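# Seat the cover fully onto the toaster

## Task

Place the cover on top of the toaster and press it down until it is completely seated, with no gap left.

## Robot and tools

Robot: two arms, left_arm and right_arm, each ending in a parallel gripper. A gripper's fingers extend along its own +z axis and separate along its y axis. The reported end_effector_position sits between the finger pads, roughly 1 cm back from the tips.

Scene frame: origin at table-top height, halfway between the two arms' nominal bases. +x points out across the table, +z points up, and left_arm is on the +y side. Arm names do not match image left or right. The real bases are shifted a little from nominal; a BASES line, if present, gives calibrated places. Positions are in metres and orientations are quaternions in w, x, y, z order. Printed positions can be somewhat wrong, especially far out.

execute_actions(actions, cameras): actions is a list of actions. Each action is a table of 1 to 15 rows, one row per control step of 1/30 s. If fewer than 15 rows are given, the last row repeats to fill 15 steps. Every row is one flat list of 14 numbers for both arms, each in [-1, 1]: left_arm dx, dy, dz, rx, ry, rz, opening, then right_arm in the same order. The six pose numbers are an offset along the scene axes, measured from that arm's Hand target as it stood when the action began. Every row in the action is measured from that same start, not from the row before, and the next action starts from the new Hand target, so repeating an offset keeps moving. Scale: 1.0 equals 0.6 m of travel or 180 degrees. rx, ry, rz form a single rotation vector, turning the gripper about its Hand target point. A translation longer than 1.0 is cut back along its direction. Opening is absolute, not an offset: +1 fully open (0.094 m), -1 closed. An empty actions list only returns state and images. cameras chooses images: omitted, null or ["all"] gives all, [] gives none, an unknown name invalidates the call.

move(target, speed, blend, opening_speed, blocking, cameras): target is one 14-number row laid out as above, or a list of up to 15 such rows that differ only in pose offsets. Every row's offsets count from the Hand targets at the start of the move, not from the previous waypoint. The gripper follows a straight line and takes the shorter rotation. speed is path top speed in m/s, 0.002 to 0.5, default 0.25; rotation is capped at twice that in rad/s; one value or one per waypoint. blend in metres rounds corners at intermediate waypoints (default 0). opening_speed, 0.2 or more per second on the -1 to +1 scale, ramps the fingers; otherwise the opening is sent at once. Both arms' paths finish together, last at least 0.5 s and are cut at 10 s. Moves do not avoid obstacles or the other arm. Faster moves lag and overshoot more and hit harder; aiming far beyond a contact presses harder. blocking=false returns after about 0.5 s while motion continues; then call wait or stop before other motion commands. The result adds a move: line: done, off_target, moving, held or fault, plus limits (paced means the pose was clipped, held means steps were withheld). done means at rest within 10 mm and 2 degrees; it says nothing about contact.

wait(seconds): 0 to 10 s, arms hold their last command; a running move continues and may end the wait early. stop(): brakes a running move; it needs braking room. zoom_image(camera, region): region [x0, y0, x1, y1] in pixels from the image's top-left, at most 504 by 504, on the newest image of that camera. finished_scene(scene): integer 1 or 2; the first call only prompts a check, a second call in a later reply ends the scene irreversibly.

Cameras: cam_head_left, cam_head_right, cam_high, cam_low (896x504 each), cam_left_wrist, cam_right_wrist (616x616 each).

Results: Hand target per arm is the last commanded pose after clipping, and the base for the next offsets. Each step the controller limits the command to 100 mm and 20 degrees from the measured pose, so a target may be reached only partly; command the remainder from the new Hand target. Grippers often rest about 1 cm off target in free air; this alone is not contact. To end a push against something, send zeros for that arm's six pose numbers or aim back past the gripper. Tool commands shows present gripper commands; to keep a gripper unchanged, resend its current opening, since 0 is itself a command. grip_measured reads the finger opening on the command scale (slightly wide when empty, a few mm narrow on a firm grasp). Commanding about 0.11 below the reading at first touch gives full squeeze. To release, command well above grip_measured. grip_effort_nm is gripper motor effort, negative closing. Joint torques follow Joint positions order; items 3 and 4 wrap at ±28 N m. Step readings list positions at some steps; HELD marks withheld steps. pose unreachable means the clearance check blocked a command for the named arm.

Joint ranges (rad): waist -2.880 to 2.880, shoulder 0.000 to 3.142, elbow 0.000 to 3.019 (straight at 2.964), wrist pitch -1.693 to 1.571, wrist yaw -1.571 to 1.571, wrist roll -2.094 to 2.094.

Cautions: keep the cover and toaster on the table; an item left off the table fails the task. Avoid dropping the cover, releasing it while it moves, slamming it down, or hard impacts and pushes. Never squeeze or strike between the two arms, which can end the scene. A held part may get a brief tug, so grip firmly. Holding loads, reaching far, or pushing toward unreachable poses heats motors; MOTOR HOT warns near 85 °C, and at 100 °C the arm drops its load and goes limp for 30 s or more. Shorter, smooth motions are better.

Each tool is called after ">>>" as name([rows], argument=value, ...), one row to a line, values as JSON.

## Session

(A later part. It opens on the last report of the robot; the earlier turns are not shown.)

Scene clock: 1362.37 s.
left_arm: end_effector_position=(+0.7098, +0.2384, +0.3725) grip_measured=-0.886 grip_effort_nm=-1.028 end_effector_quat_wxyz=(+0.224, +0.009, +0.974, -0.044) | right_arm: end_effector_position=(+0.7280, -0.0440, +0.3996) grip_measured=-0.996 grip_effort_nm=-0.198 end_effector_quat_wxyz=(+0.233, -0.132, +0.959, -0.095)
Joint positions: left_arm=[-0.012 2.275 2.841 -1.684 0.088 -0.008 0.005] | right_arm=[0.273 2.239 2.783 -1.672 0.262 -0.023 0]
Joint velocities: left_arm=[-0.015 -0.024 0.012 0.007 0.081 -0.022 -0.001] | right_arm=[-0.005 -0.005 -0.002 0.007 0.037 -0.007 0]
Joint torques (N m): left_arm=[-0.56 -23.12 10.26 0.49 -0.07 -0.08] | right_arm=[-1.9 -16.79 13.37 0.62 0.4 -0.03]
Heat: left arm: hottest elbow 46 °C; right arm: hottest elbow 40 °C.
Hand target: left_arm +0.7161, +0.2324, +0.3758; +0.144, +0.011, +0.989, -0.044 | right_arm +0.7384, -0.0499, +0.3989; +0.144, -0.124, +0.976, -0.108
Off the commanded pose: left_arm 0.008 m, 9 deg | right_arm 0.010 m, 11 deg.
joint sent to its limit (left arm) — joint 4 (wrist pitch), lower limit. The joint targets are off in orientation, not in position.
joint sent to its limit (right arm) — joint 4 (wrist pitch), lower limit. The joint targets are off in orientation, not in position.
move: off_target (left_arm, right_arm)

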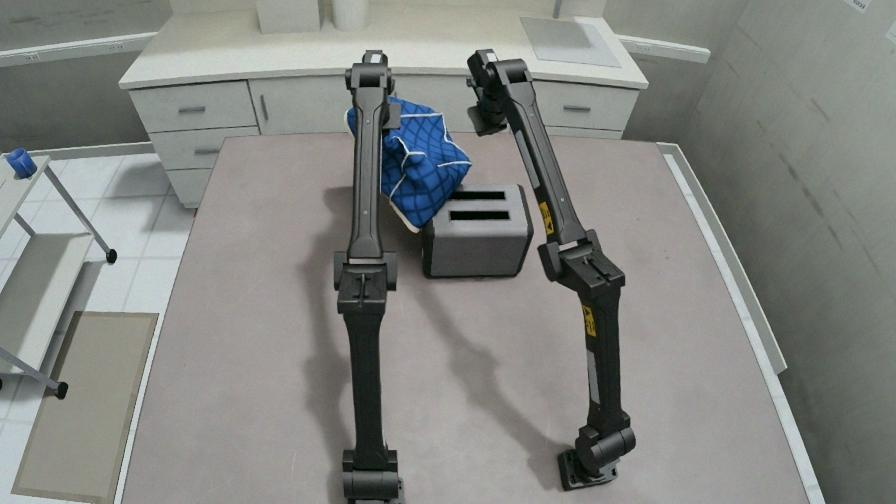

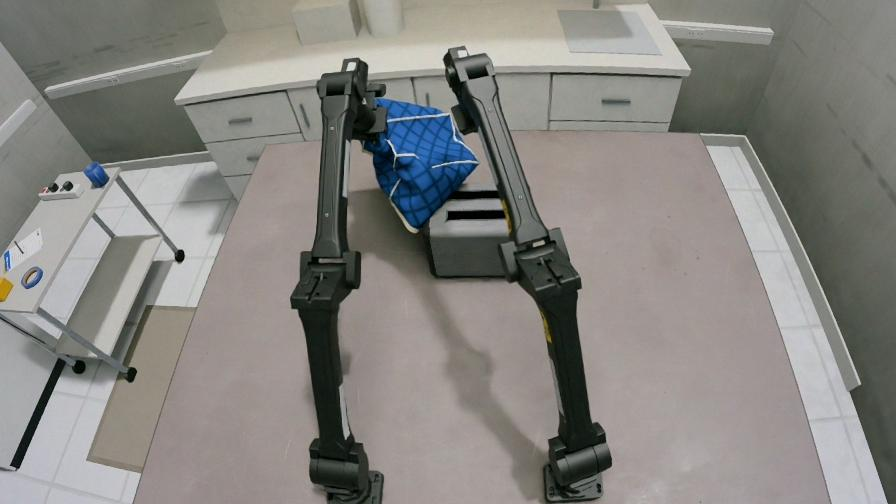

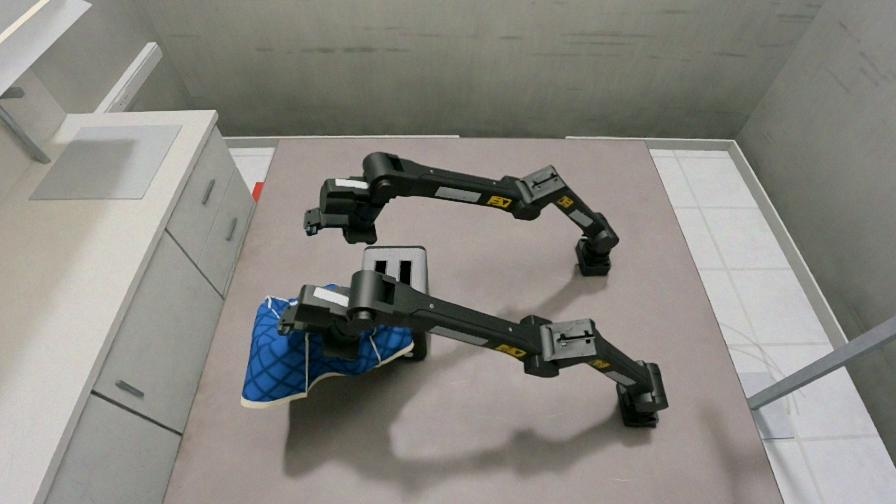

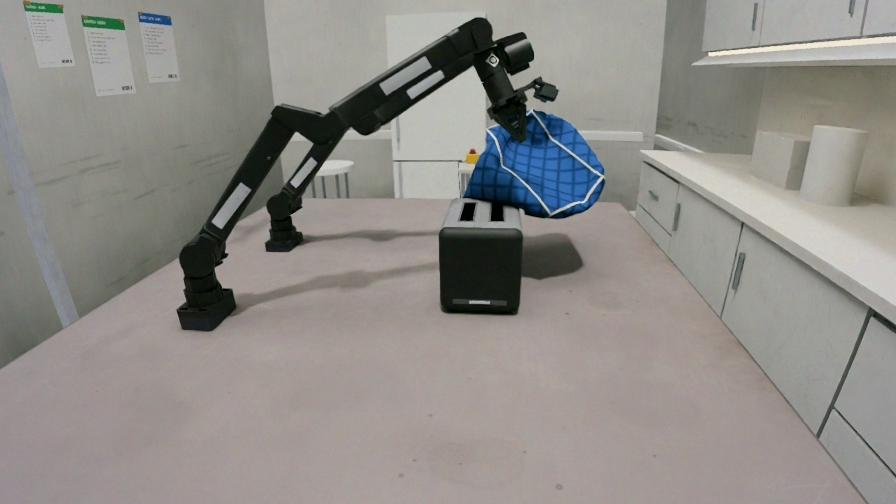

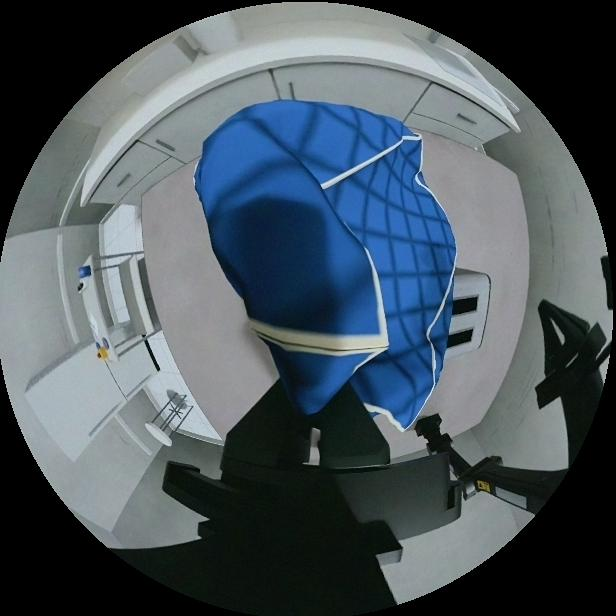

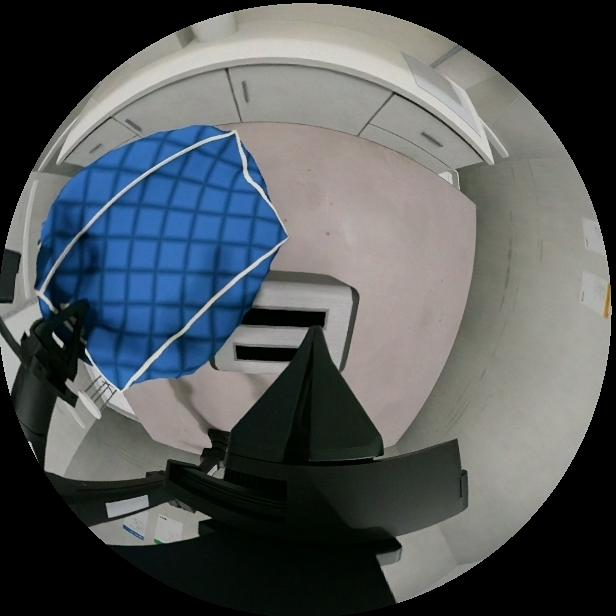

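>>> move(target=[-0.2,-0.03,0.05,0,0,0,-1,-0.1,0,0.08,0,0,0,0.8])

Scene clock: 1368.33 s.
left_arm: end_effector_position=(+0.6021, +0.2229, +0.3863) grip_measured=-0.886 grip_effort_nm=-1.023 end_effector_quat_wxyz=(+0.141, +0.005, +0.989, -0.042) | right_arm: end_effector_position=(+0.6847, -0.0562, +0.4452) grip_measured=+0.798 grip_effort_nm=0.115 end_effector_quat_wxyz=(+0.236, -0.133, +0.957, -0.100)
Joint positions: left_arm=[-0.04 1.936 2.335 -1.684 0.076 -0.035 0.005] | right_arm=[0.277 2.077 2.625 -1.672 0.274 -0.024 0.084]
Joint velocities: left_arm=[0.005 -0.005 0.002 0.017 -0.022 -0.066 -0.001] | right_arm=[0.005 -0.005 -0.012 0.007 0.037 -0.037 0]
Joint torques (N m): left_arm=[-1.08 -23.41 7.6 0.28 -0.02 0] | right_arm=[-0.03 -18.37 7.77 0.62 0.4 0.26]
Heat: left arm: hottest elbow 46 °C; right arm: hottest elbow 39 °C.
Hand target: left_arm +0.5951, +0.2142, +0.4043; +0.143, +0.010, +0.989, -0.043 | right_arm +0.6793, -0.0498, +0.4479; +0.143, -0.124, +0.976, -0.108
Off the commanded pose: left_arm 0.022 m, 1 deg | right_arm 0.009 m, 11 deg.
joint sent to its limit (left arm) — joint 4 (wrist pitch), lower limit. The joint targets still meet the commanded pose.
joint sent to its limit (right arm) — joint 4 (wrist pitch), lower limit. The joint targets are off in orientation, not in position.
move: off_target (left_arm, right_arm); limits=paced

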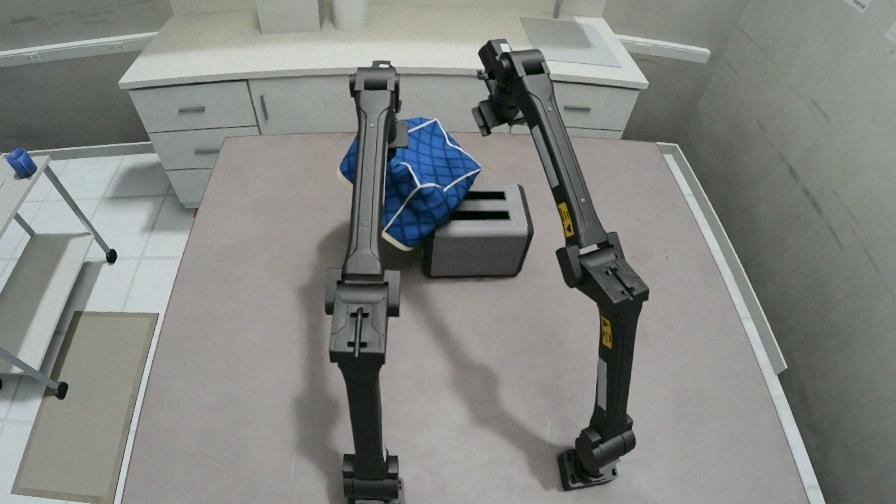

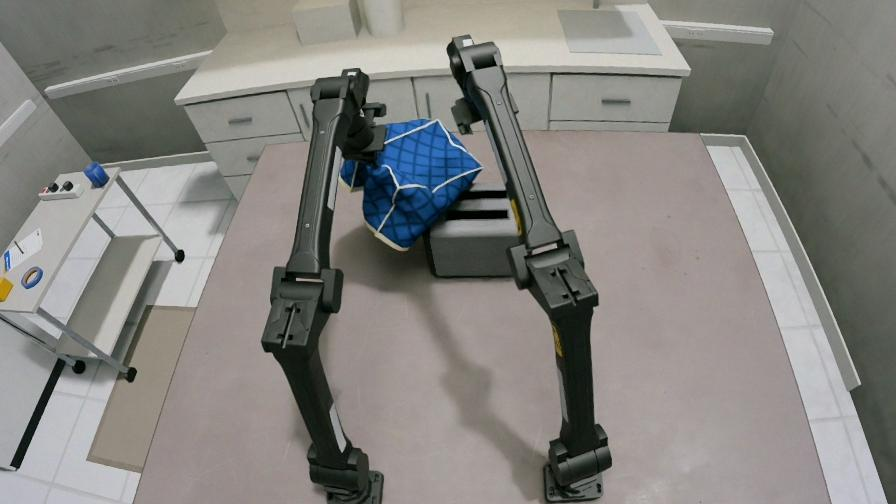

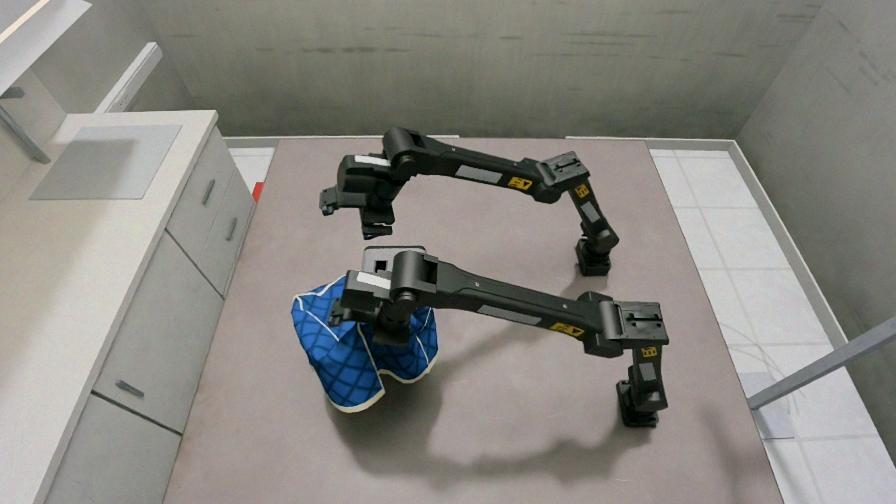

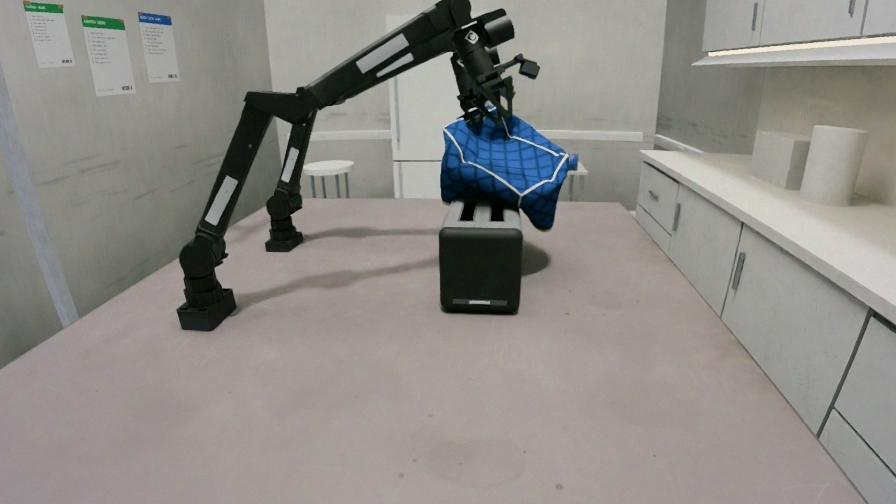

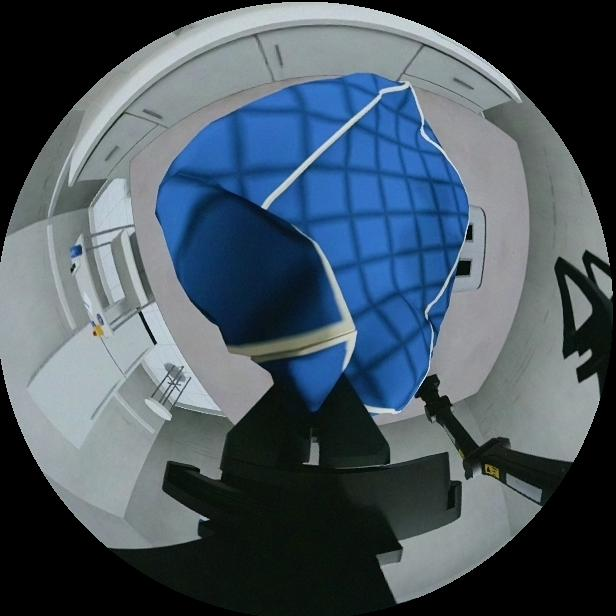

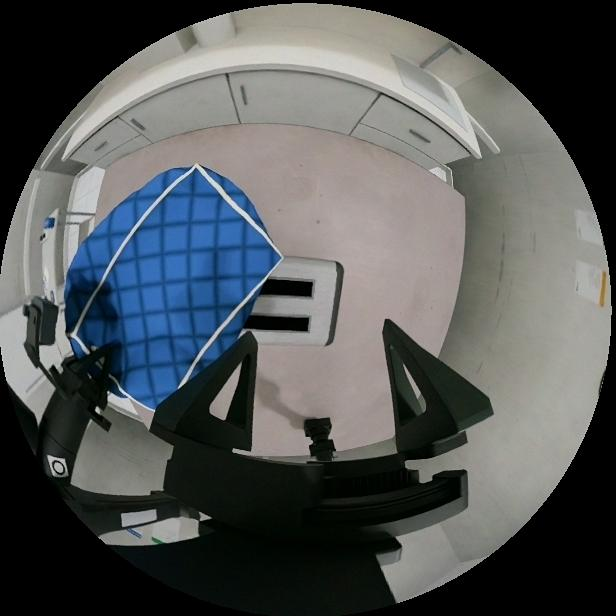

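>>> move(target=[0,0,0,0,0,0,-1,0.0,0.1,-0.1,0,0,0.15,0.8], cameras=["cam_right_wrist","cam_low","cam_head_right"])

Scene clock: 1375.13 s.
left_arm: end_effector_position=(+0.6021, +0.2229, +0.3863) grip_measured=-0.886 grip_effort_nm=-1.033 end_effector_quat_wxyz=(+0.141, +0.005, +0.989, -0.042) | right_arm: end_effector_position=(+0.6750, -0.0008, +0.4124) grip_measured=+0.798 grip_effort_nm=0.110 end_effector_quat_wxyz=(+0.195, -0.333, +0.920, -0.072)
Joint positions: left_arm=[-0.04 1.936 2.335 -1.684 0.076 -0.035 0.005] | right_arm=[0.327 2.101 2.597 -1.672 0.148 -0.36 0.084]
Joint velocities: left_arm=[-0.015 0.005 -0.012 -0.012 0.066 -0.007 0.001] | right_arm=[-0.015 -0.005 -0.002 0.002 -0.022 0.037 0]
Joint torques (N m): left_arm=[-1.26 -23.82 7.46 0.24 -0.01 0.01] | right_arm=[-0.09 -15.91 8.08 0.55 -0.04 -0.02]
Heat: left arm: hottest elbow 44 °C; right arm: hottest elbow 39 °C.
Hand target: left_arm +0.5951, +0.2142, +0.4043; +0.143, +0.010, +0.989, -0.043 | right_arm +0.6783, +0.0099, +0.3872; +0.164, -0.348, +0.920, -0.071
Off the commanded pose: left_arm 0.021 m, 1 deg | right_arm 0.027 m, 4 deg.
joint sent to its limit (left arm) — joint 4 (wrist pitch), lower limit. The joint targets still meet the commanded pose.
joint sent to its limit (right arm) — joint 4 (wrist pitch), lower limit. The joint targets still meet the commanded pose.
move: off_target (left_arm, right_arm)
Images, in order (width x height): cam_head_right 896x504, cam_low 896x504, cam_right_wrist 616x616.

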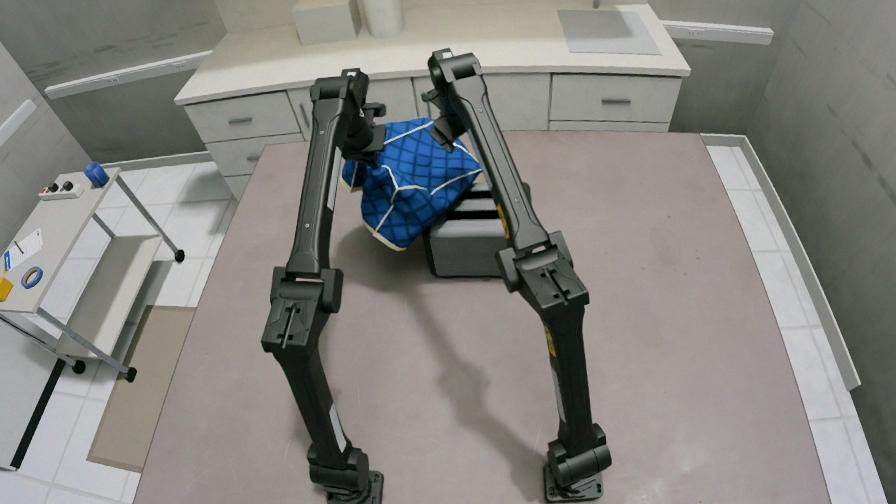

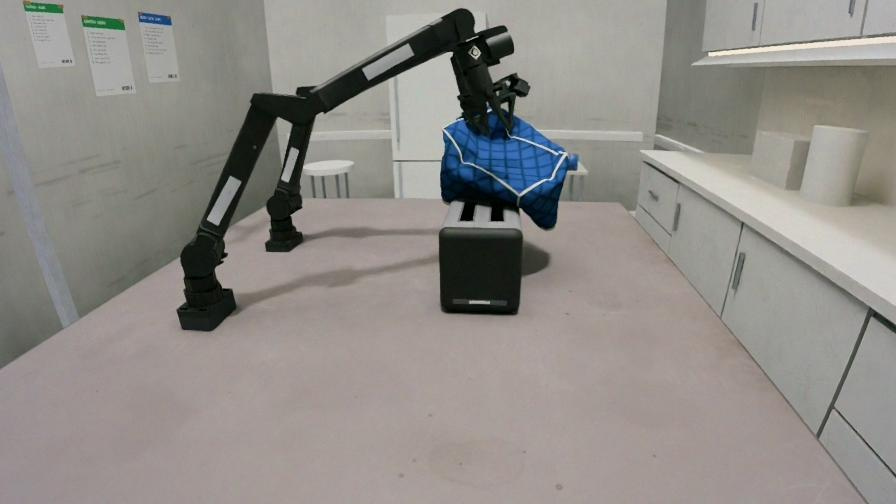

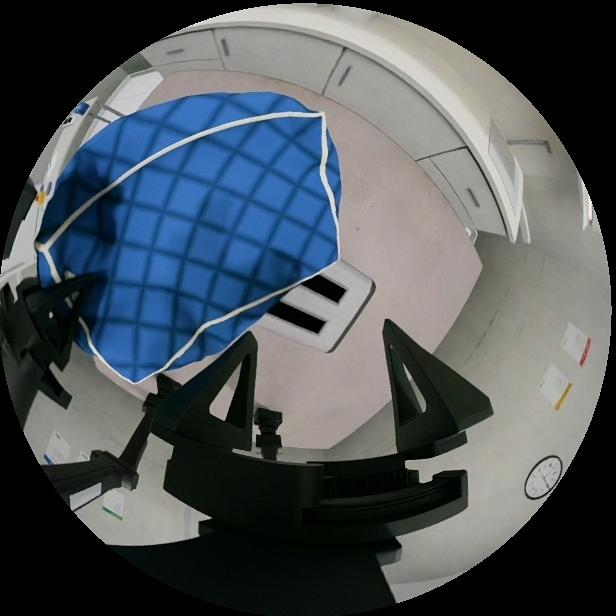

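>>> move([
  [0,0,0,0,0,0,-1,0.1,0.03,-0.05,0,0,0,0.9],
  [0,0,0,0,0,0,-1,0.12,0.03,-0.23,0,0,0,0.9],
], speed=0.15, cameras=["cam_right_wrist","cam_low"])

Scene clock: 1380.23 s.
left_arm: end_effector_position=(+0.6012, +0.2205, +0.3829) grip_measured=-0.886 grip_effort_nm=-1.038 end_effector_quat_wxyz=(+0.137, +0.007, +0.990, -0.042) | right_arm: end_effector_position=(+0.7489, +0.0292, +0.2548) grip_measured=+0.898 grip_effort_nm=0.115 end_effector_quat_wxyz=(+0.170, -0.343, +0.921, -0.069)
Joint positions: left_arm=[-0.044 1.936 2.327 -1.684 0.075 -0.036 0.005] | right_arm=[0.327 2.311 2.542 -1.459 0.138 -0.372 0.089]
Joint velocities: left_arm=[-0.015 -0.024 0.007 0.022 0.007 -0.037 0.001] | right_arm=[-0.005 -0.024 0.007 0.017 -0.007 -0.037 -0.001]
Joint torques (N m): left_arm=[-0.73 -23.24 8.12 0.23 0.02 0.01] | right_arm=[-0.97 -20.84 7.79 0.95 0.18 0.01]
Heat: left arm: hottest elbow 43 °C; right arm: hottest elbow 39 °C.
Hand target: left_arm +0.5951, +0.2141, +0.4043; +0.143, +0.010, +0.989, -0.043 | right_arm +0.7481, +0.0275, +0.2478; +0.164, -0.348, +0.920, -0.071
Off the commanded pose: left_arm 0.023 m, 1 deg | right_arm 0.006 m, 1 deg.
joint sent to its limit (left arm) — joint 4 (wrist pitch), lower limit. The joint targets still meet the commanded pose.
move: off_target (left_arm)
Images, in order (width x height): cam_low 896x504, cam_right_wrist 616x616.

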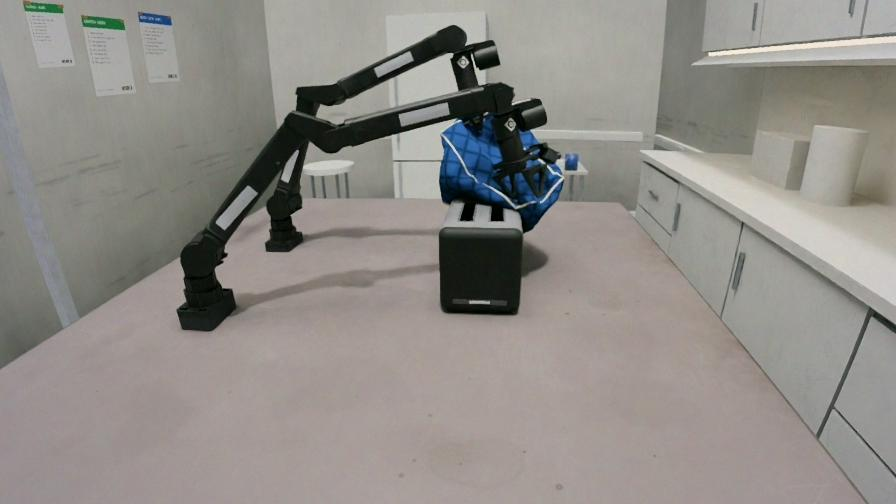

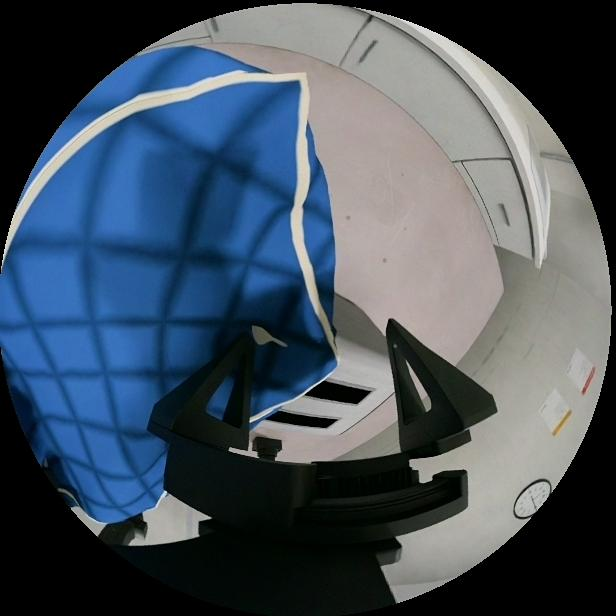

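>>> move(target=[0,0,0,0,0,0,-1,0.01,0.01,-0.11,0,0,0,0.9], cameras=["cam_right_wrist"])

>>> move(target=[0,0,0,0,0,0,-1,0,0,0,0,0,0,-1], cameras=["cam_right_wrist"])

Scene clock: 1387.67 s.
left_arm: end_effector_position=(+0.6012, +0.2203, +0.3829) grip_measured=-0.886 grip_effort_nm=-1.038 end_effector_quat_wxyz=(+0.137, +0.007, +0.990, -0.042) | right_arm: end_effector_position=(+0.7581, +0.0326, +0.2477) grip_measured=+0.898 grip_effort_nm=0.115 end_effector_quat_wxyz=(+0.216, -0.336, +0.914, -0.068)
Joint positions: left_arm=[-0.044 1.936 2.327 -1.684 0.075 -0.036 0.005] | right_arm=[0.327 2.235 2.363 -1.261 0.138 -0.372 0.089]
Joint velocities: left_arm=[-0.015 0.015 -0.002 0.012 -0.022 -0.007 0] | right_arm=[-0.015 -0.005 0.012 0.017 -0.139 -0.007 0]
Joint torques (N m): left_arm=[-0.56 -23.65 8.03 0.21 0.04 0.01] | right_arm=[-0.73 -16.56 5.96 0.58 0.22 0.05]
Heat: left arm: hottest elbow 44 °C; right arm: hottest elbow 38 °C.
Hand target: left_arm +0.5951, +0.2141, +0.4043; +0.143, +0.010, +0.989, -0.043 | right_arm +0.7531, +0.0332, +0.1820; +0.164, -0.348, +0.920, -0.071
Off the commanded pose: left_arm 0.023 m, 1 deg | right_arm 0.066 m, 6 deg.
joint sent to its limit (left arm) — joint 4 (wrist pitch), lower limit. The joint targets still meet the commanded pose.
move: off_target (left_arm, right_arm)
Images, in order (width x height): cam_right_wrist 616x616.

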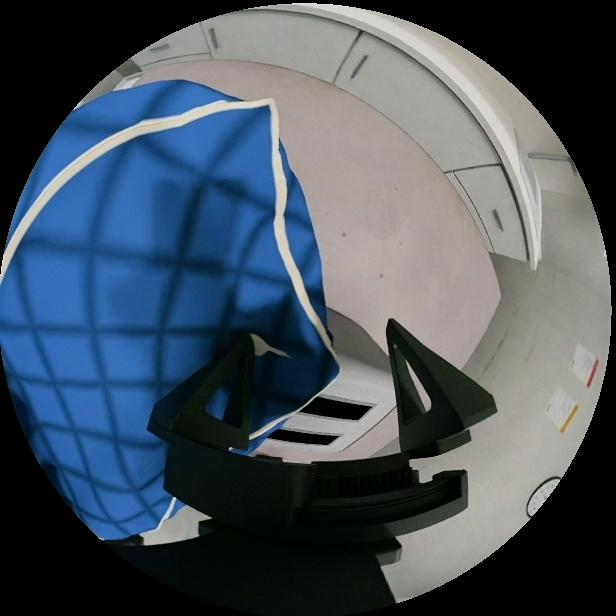

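Scene clock: 1388.37 s.
left_arm: end_effector_position=(+0.6012, +0.2203, +0.3829) grip_measured=-0.886 grip_effort_nm=-1.028 end_effector_quat_wxyz=(+0.137, +0.007, +0.990, -0.042) | right_arm: end_effector_position=(+0.7522, +0.0343, +0.2344) grip_measured=-0.996 grip_effort_nm=-0.183 end_effector_quat_wxyz=(+0.203, -0.340, +0.916, -0.068)
Joint positions: left_arm=[-0.044 1.936 2.327 -1.684 0.075 -0.036 0.005] | right_arm=[0.331 2.235 2.336 -1.261 0.138 -0.372 0]
Joint velocities: left_arm=[0.005 0.005 -0.007 -0.012 -0.007 -0.051 0] | right_arm=[-0.015 -0.015 0.002 0.012 -0.007 -0.037 -0.001]
Joint torques (N m): left_arm=[-1.08 -23.82 7.98 0.24 0.02 0] | right_arm=[-1.03 -16.26 8.27 0.59 0.23 0.06]
Heat: left arm: hottest elbow 44 °C; right arm: hottest elbow 38 °C.
Hand target: left_arm +0.5951, +0.2143, +0.4043; +0.143, +0.010, +0.989, -0.043 | right_arm +0.7530, +0.0334, +0.1820; +0.164, -0.348, +0.920, -0.071
Off the commanded pose: left_arm 0.023 m, 1 deg | right_arm 0.052 m, 5 deg.
joint sent to its limit (left arm) — joint 4 (wrist pitch), lower limit. The joint targets still meet the commanded pose.
move: off_target (left_arm, right_arm)
Images, in order (width x height): cam_right_wrist 616x616.

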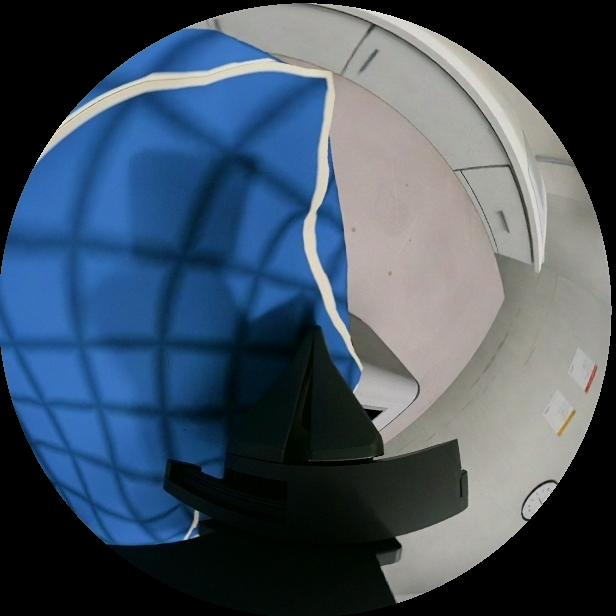

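>>> move(target=[0,0,0,0,0,0,-0.885,0,0,0.25,0,0,0,-0.995])

Scene clock: 1408.47 s.
left_arm: end_effector_position=(+0.6012, +0.2203, +0.3829) grip_measured=-0.884 grip_effort_nm=-0.994 end_effector_quat_wxyz=(+0.137, +0.007, +0.990, -0.042) | right_arm: end_effector_position=(+0.7476, +0.0321, +0.3334) grip_measured=-0.996 grip_effort_nm=0.046 end_effector_quat_wxyz=(+0.211, -0.342, +0.913, -0.069)
Joint positions: left_arm=[-0.044 1.936 2.327 -1.684 0.075 -0.036 0.005] | right_arm=[0.331 2.388 2.885 -1.642 0.138 -0.38 0]
Joint velocities: left_arm=[-0.015 -0.015 0.007 0.002 0.007 -0.051 0] | right_arm=[0.005 0.005 -0.002 -0.002 -0.007 -0.037 0]
Joint torques (N m): left_arm=[-0.85 -23.36 8.02 0.24 0.01 0] | right_arm=[-1.14 -18.55 12.93 0.72 0.22 -0.02]
Heat: left arm: hottest elbow 44 °C; right arm: hottest elbow 39 °C.
Hand target: left_arm +0.5951, +0.2142, +0.4043; +0.143, +0.010, +0.989, -0.043 | right_arm +0.7550, +0.0339, +0.3320; +0.164, -0.348, +0.920, -0.070
Off the commanded pose: left_arm 0.023 m, 1 deg | right_arm 0.006 m, 5 deg.
elbow stopped short (right arm): the move would have taken joint 3 (elbow) straighter than the controller allows.
joint sent to its limit (left arm) — joint 4 (wrist pitch), lower limit. The joint targets still meet the commanded pose.
move: off_target (left_arm, right_arm)

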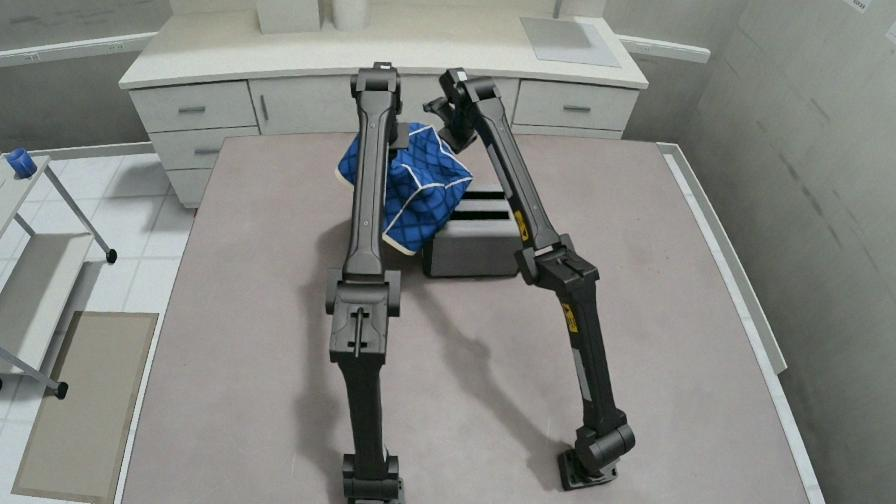

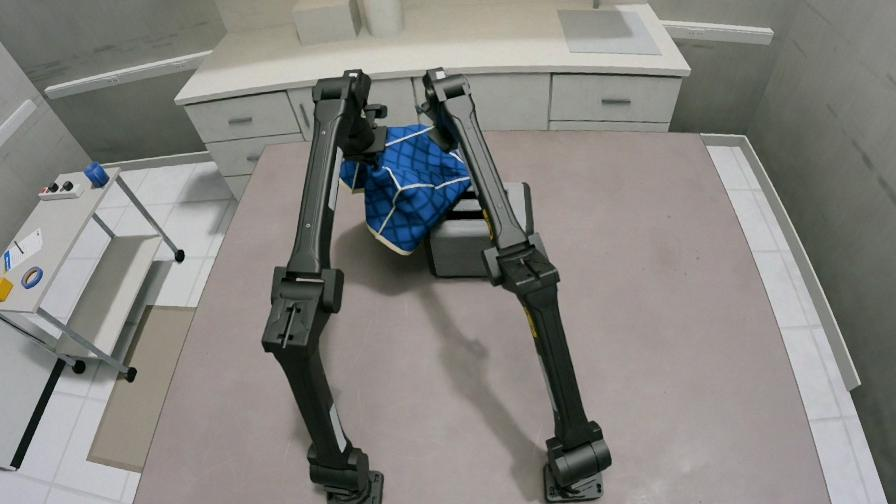

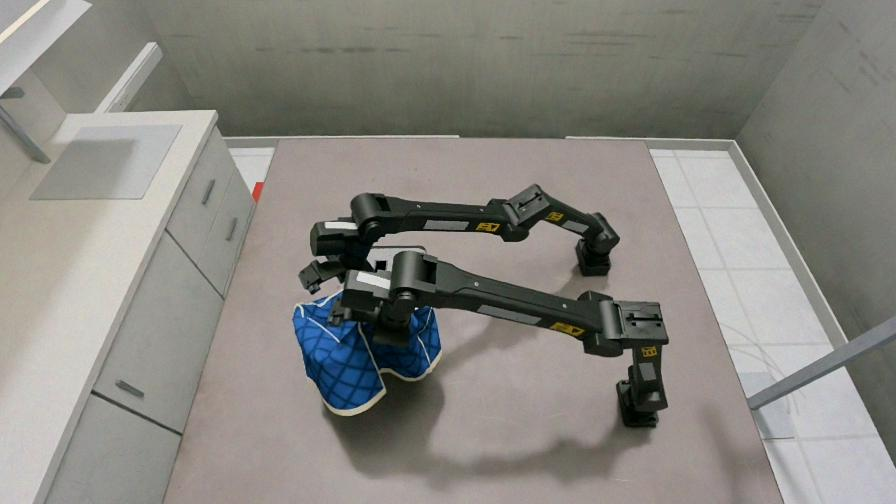

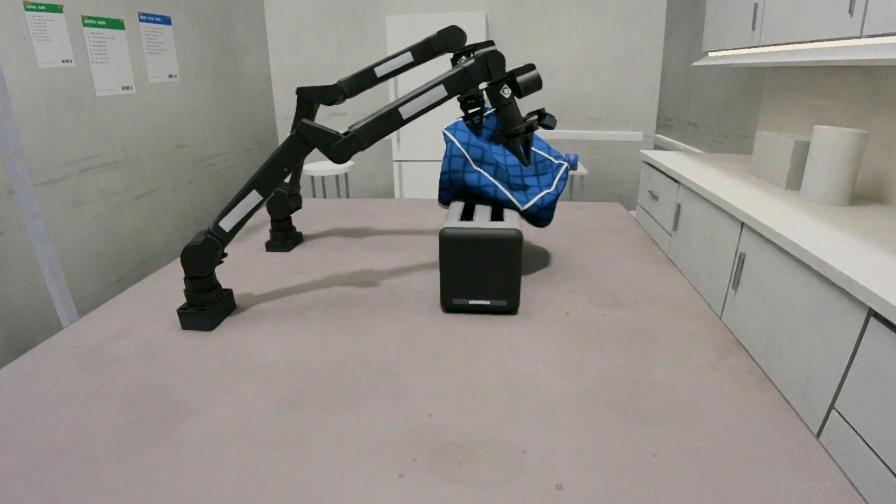

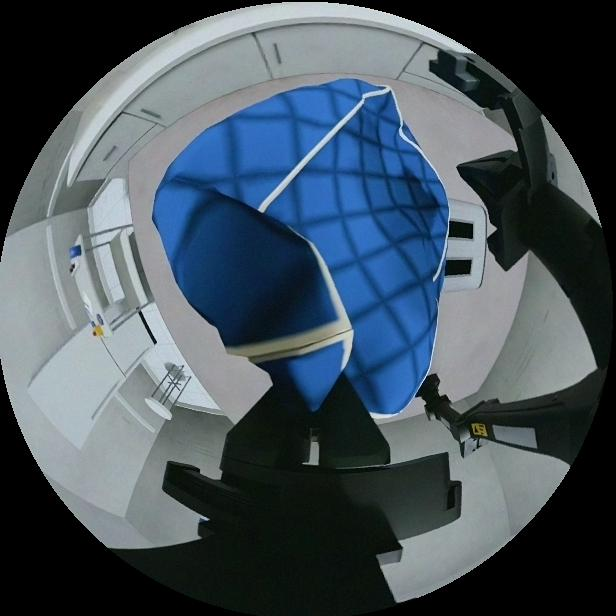

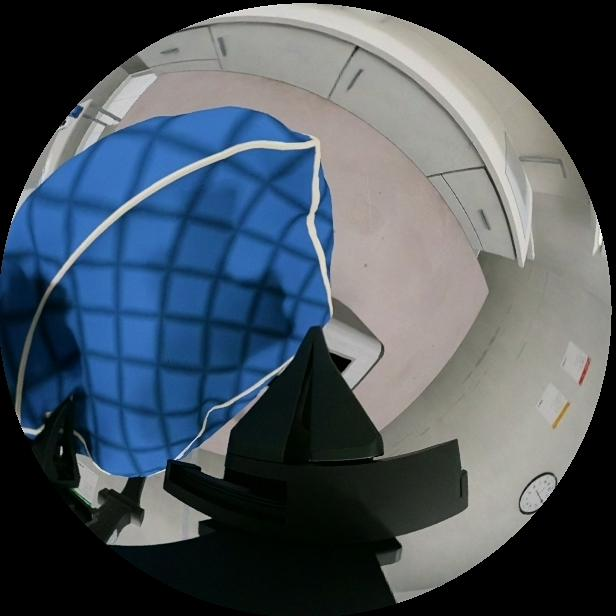

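>>> move(target=[0,0,0.1,0,0,0,-0.885,-0.15,-0.3,0.05,0,0,-0.15,0.9], cameras=[])

>>> move(target=[0,-0.05,0,-0.08,0,-0.15,-0.885,0,0,0,0,0,0,0.9])

Scene clock: 1418.03 s.
left_arm: end_effector_position=(+0.6026, +0.2202, +0.4197) grip_measured=-0.879 grip_effort_nm=-0.867 end_effector_quat_wxyz=(+0.176, +0.006, +0.983, -0.044) | right_arm: end_effector_position=(+0.6691, -0.1431, +0.3564) grip_measured=+0.898 grip_effort_nm=0.100 end_effector_quat_wxyz=(+0.134, -0.135, +0.976, -0.109)
Joint positions: left_arm=[-0.044 1.922 2.394 -1.684 0.075 -0.04 0.006] | right_arm=[0.148 1.973 2.247 -1.582 0.23 -0.12 0.089]
Joint velocities: left_arm=[-0.005 0.005 -0.007 -0.017 -0.051 0.022 -0.001] | right_arm=[-0.005 0.005 -0.017 -0.007 -0.037 -0.022 0.001]
Joint torques (N m): left_arm=[-0.91 -24.18 10.58 0.32 -0.01 -0.05] | right_arm=[-1.26 -18.43 8.31 0.84 0.36 0.31]
Heat: left arm: hottest elbow 43 °C; right arm: hottest elbow 40 °C.
Hand target: left_arm +0.5952, +0.2132, +0.4642; +0.143, +0.011, +0.989, -0.043 | right_arm +0.6668, -0.1464, +0.3645; +0.144, -0.124, +0.976, -0.110
Off the commanded pose: left_arm 0.046 m, 4 deg | right_arm 0.008 m, 2 deg.
joint sent to its limit (left arm) — joint 4 (wrist pitch), lower limit. The joint targets are off in orientation, not in position.
move: off_target (left_arm)
No camera images: "cameras" was empty.

Scene clock: 1420.00 s.
left_arm: end_effector_position=(+0.5968, +0.1758, +0.4358) grip_measured=-0.884 grip_effort_nm=-0.476 end_effector_quat_wxyz=(+0.205, +0.192, +0.940, -0.195) | right_arm: end_effector_position=(+0.6691, -0.1431, +0.3564) grip_measured=+0.898 grip_effort_nm=0.110 end_effector_quat_wxyz=(+0.135, -0.135, +0.976, -0.109)
Joint positions: left_arm=[-0.016 1.922 2.394 -1.684 0.457 0.308 0.005] | right_arm=[0.148 1.973 2.247 -1.581 0.23 -0.12 0.089]
Joint velocities: left_arm=[-0.024 -0.005 0.007 0.027 0.037 -0.051 0.007] | right_arm=[-0.005 0.005 -0.012 0.017 0.037 -0.066 0]
Joint torques (N m): left_arm=[0.85 -22.24 10.11 0.34 0.55 0.19] | right_arm=[-1.2 -18.37 8.28 0.9 0.35 0.32]
Heat: left arm: hottest elbow 44 °C; right arm: hottest elbow 40 °C.
Hand target: left_arm +0.5949, +0.1833, +0.4646; +0.128, +0.223, +0.946, -0.198 | right_arm +0.6667, -0.1464, +0.3645; +0.144, -0.124, +0.976, -0.110
Off the commanded pose: left_arm 0.029 m, 9 deg | right_arm 0.009 m, 2 deg.
joint sent to its limit (left arm) — joint 4 (wrist pitch), lower limit. The joint targets are off in orientation, not in position.
move: off_target (left_arm)

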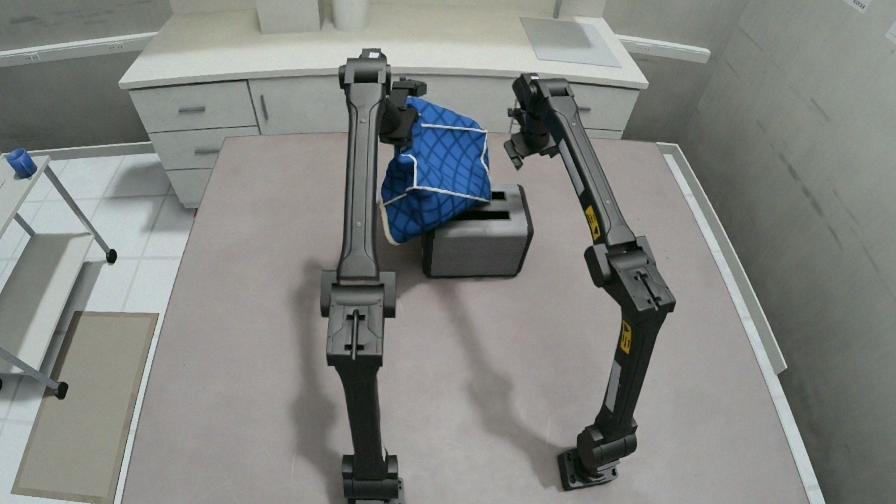

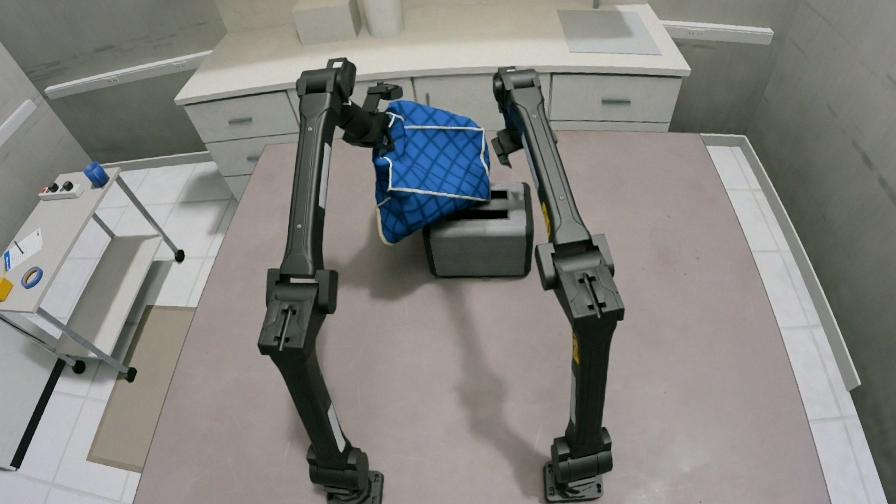

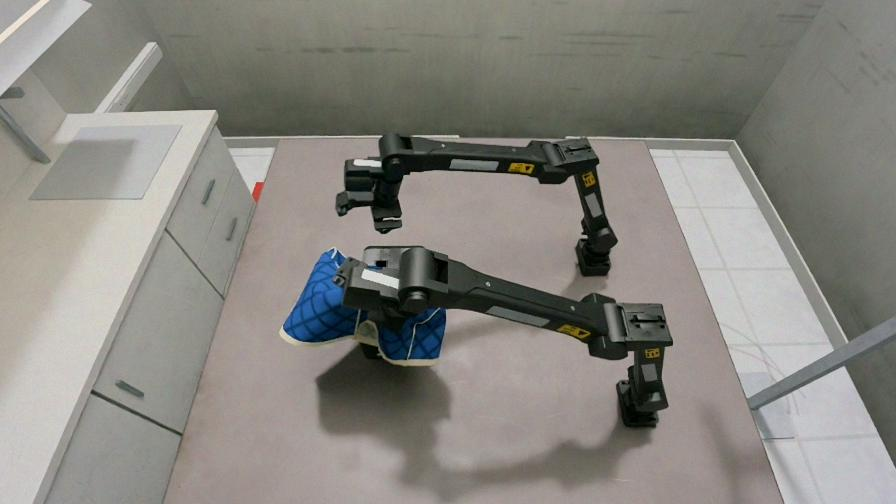

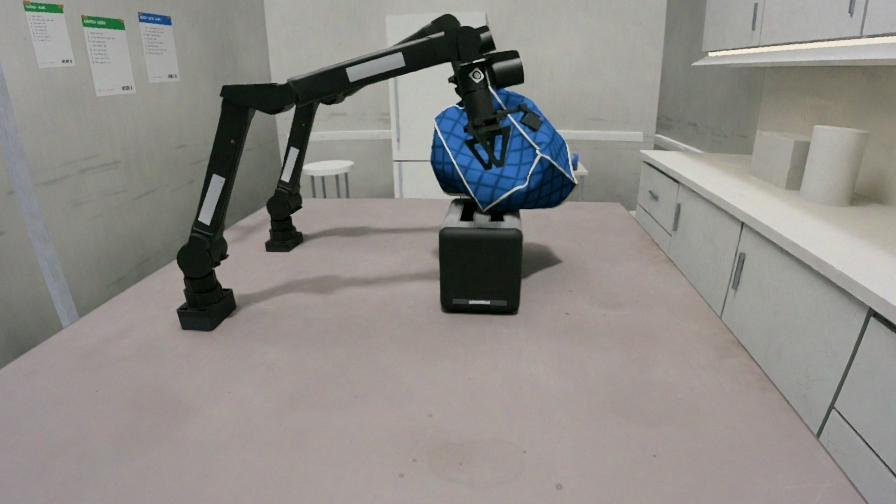

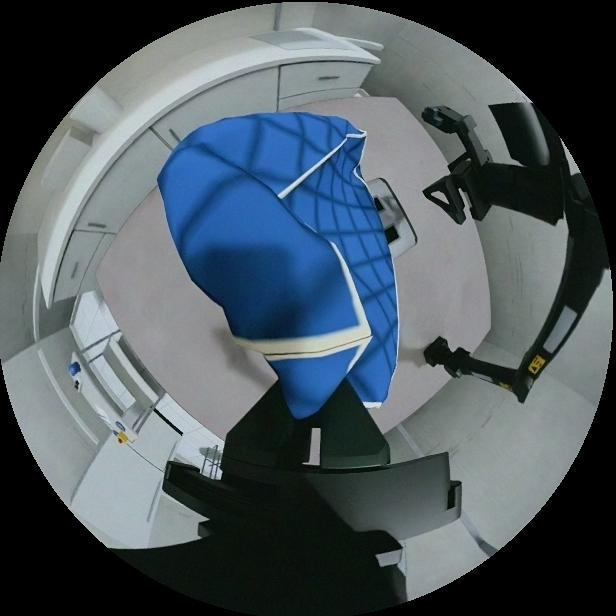

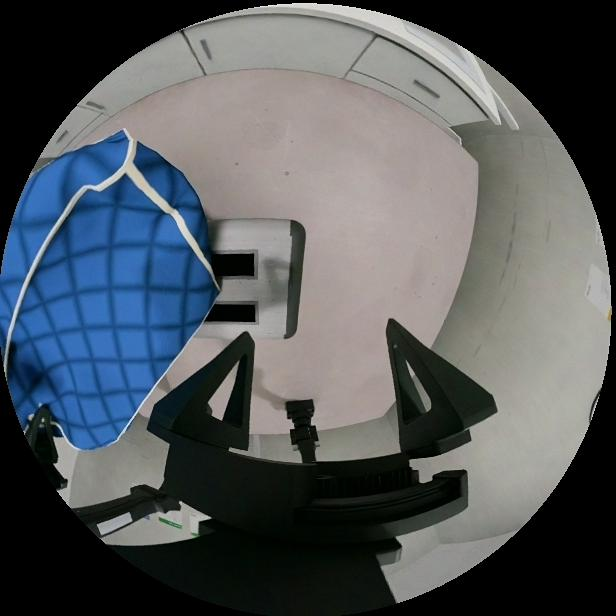

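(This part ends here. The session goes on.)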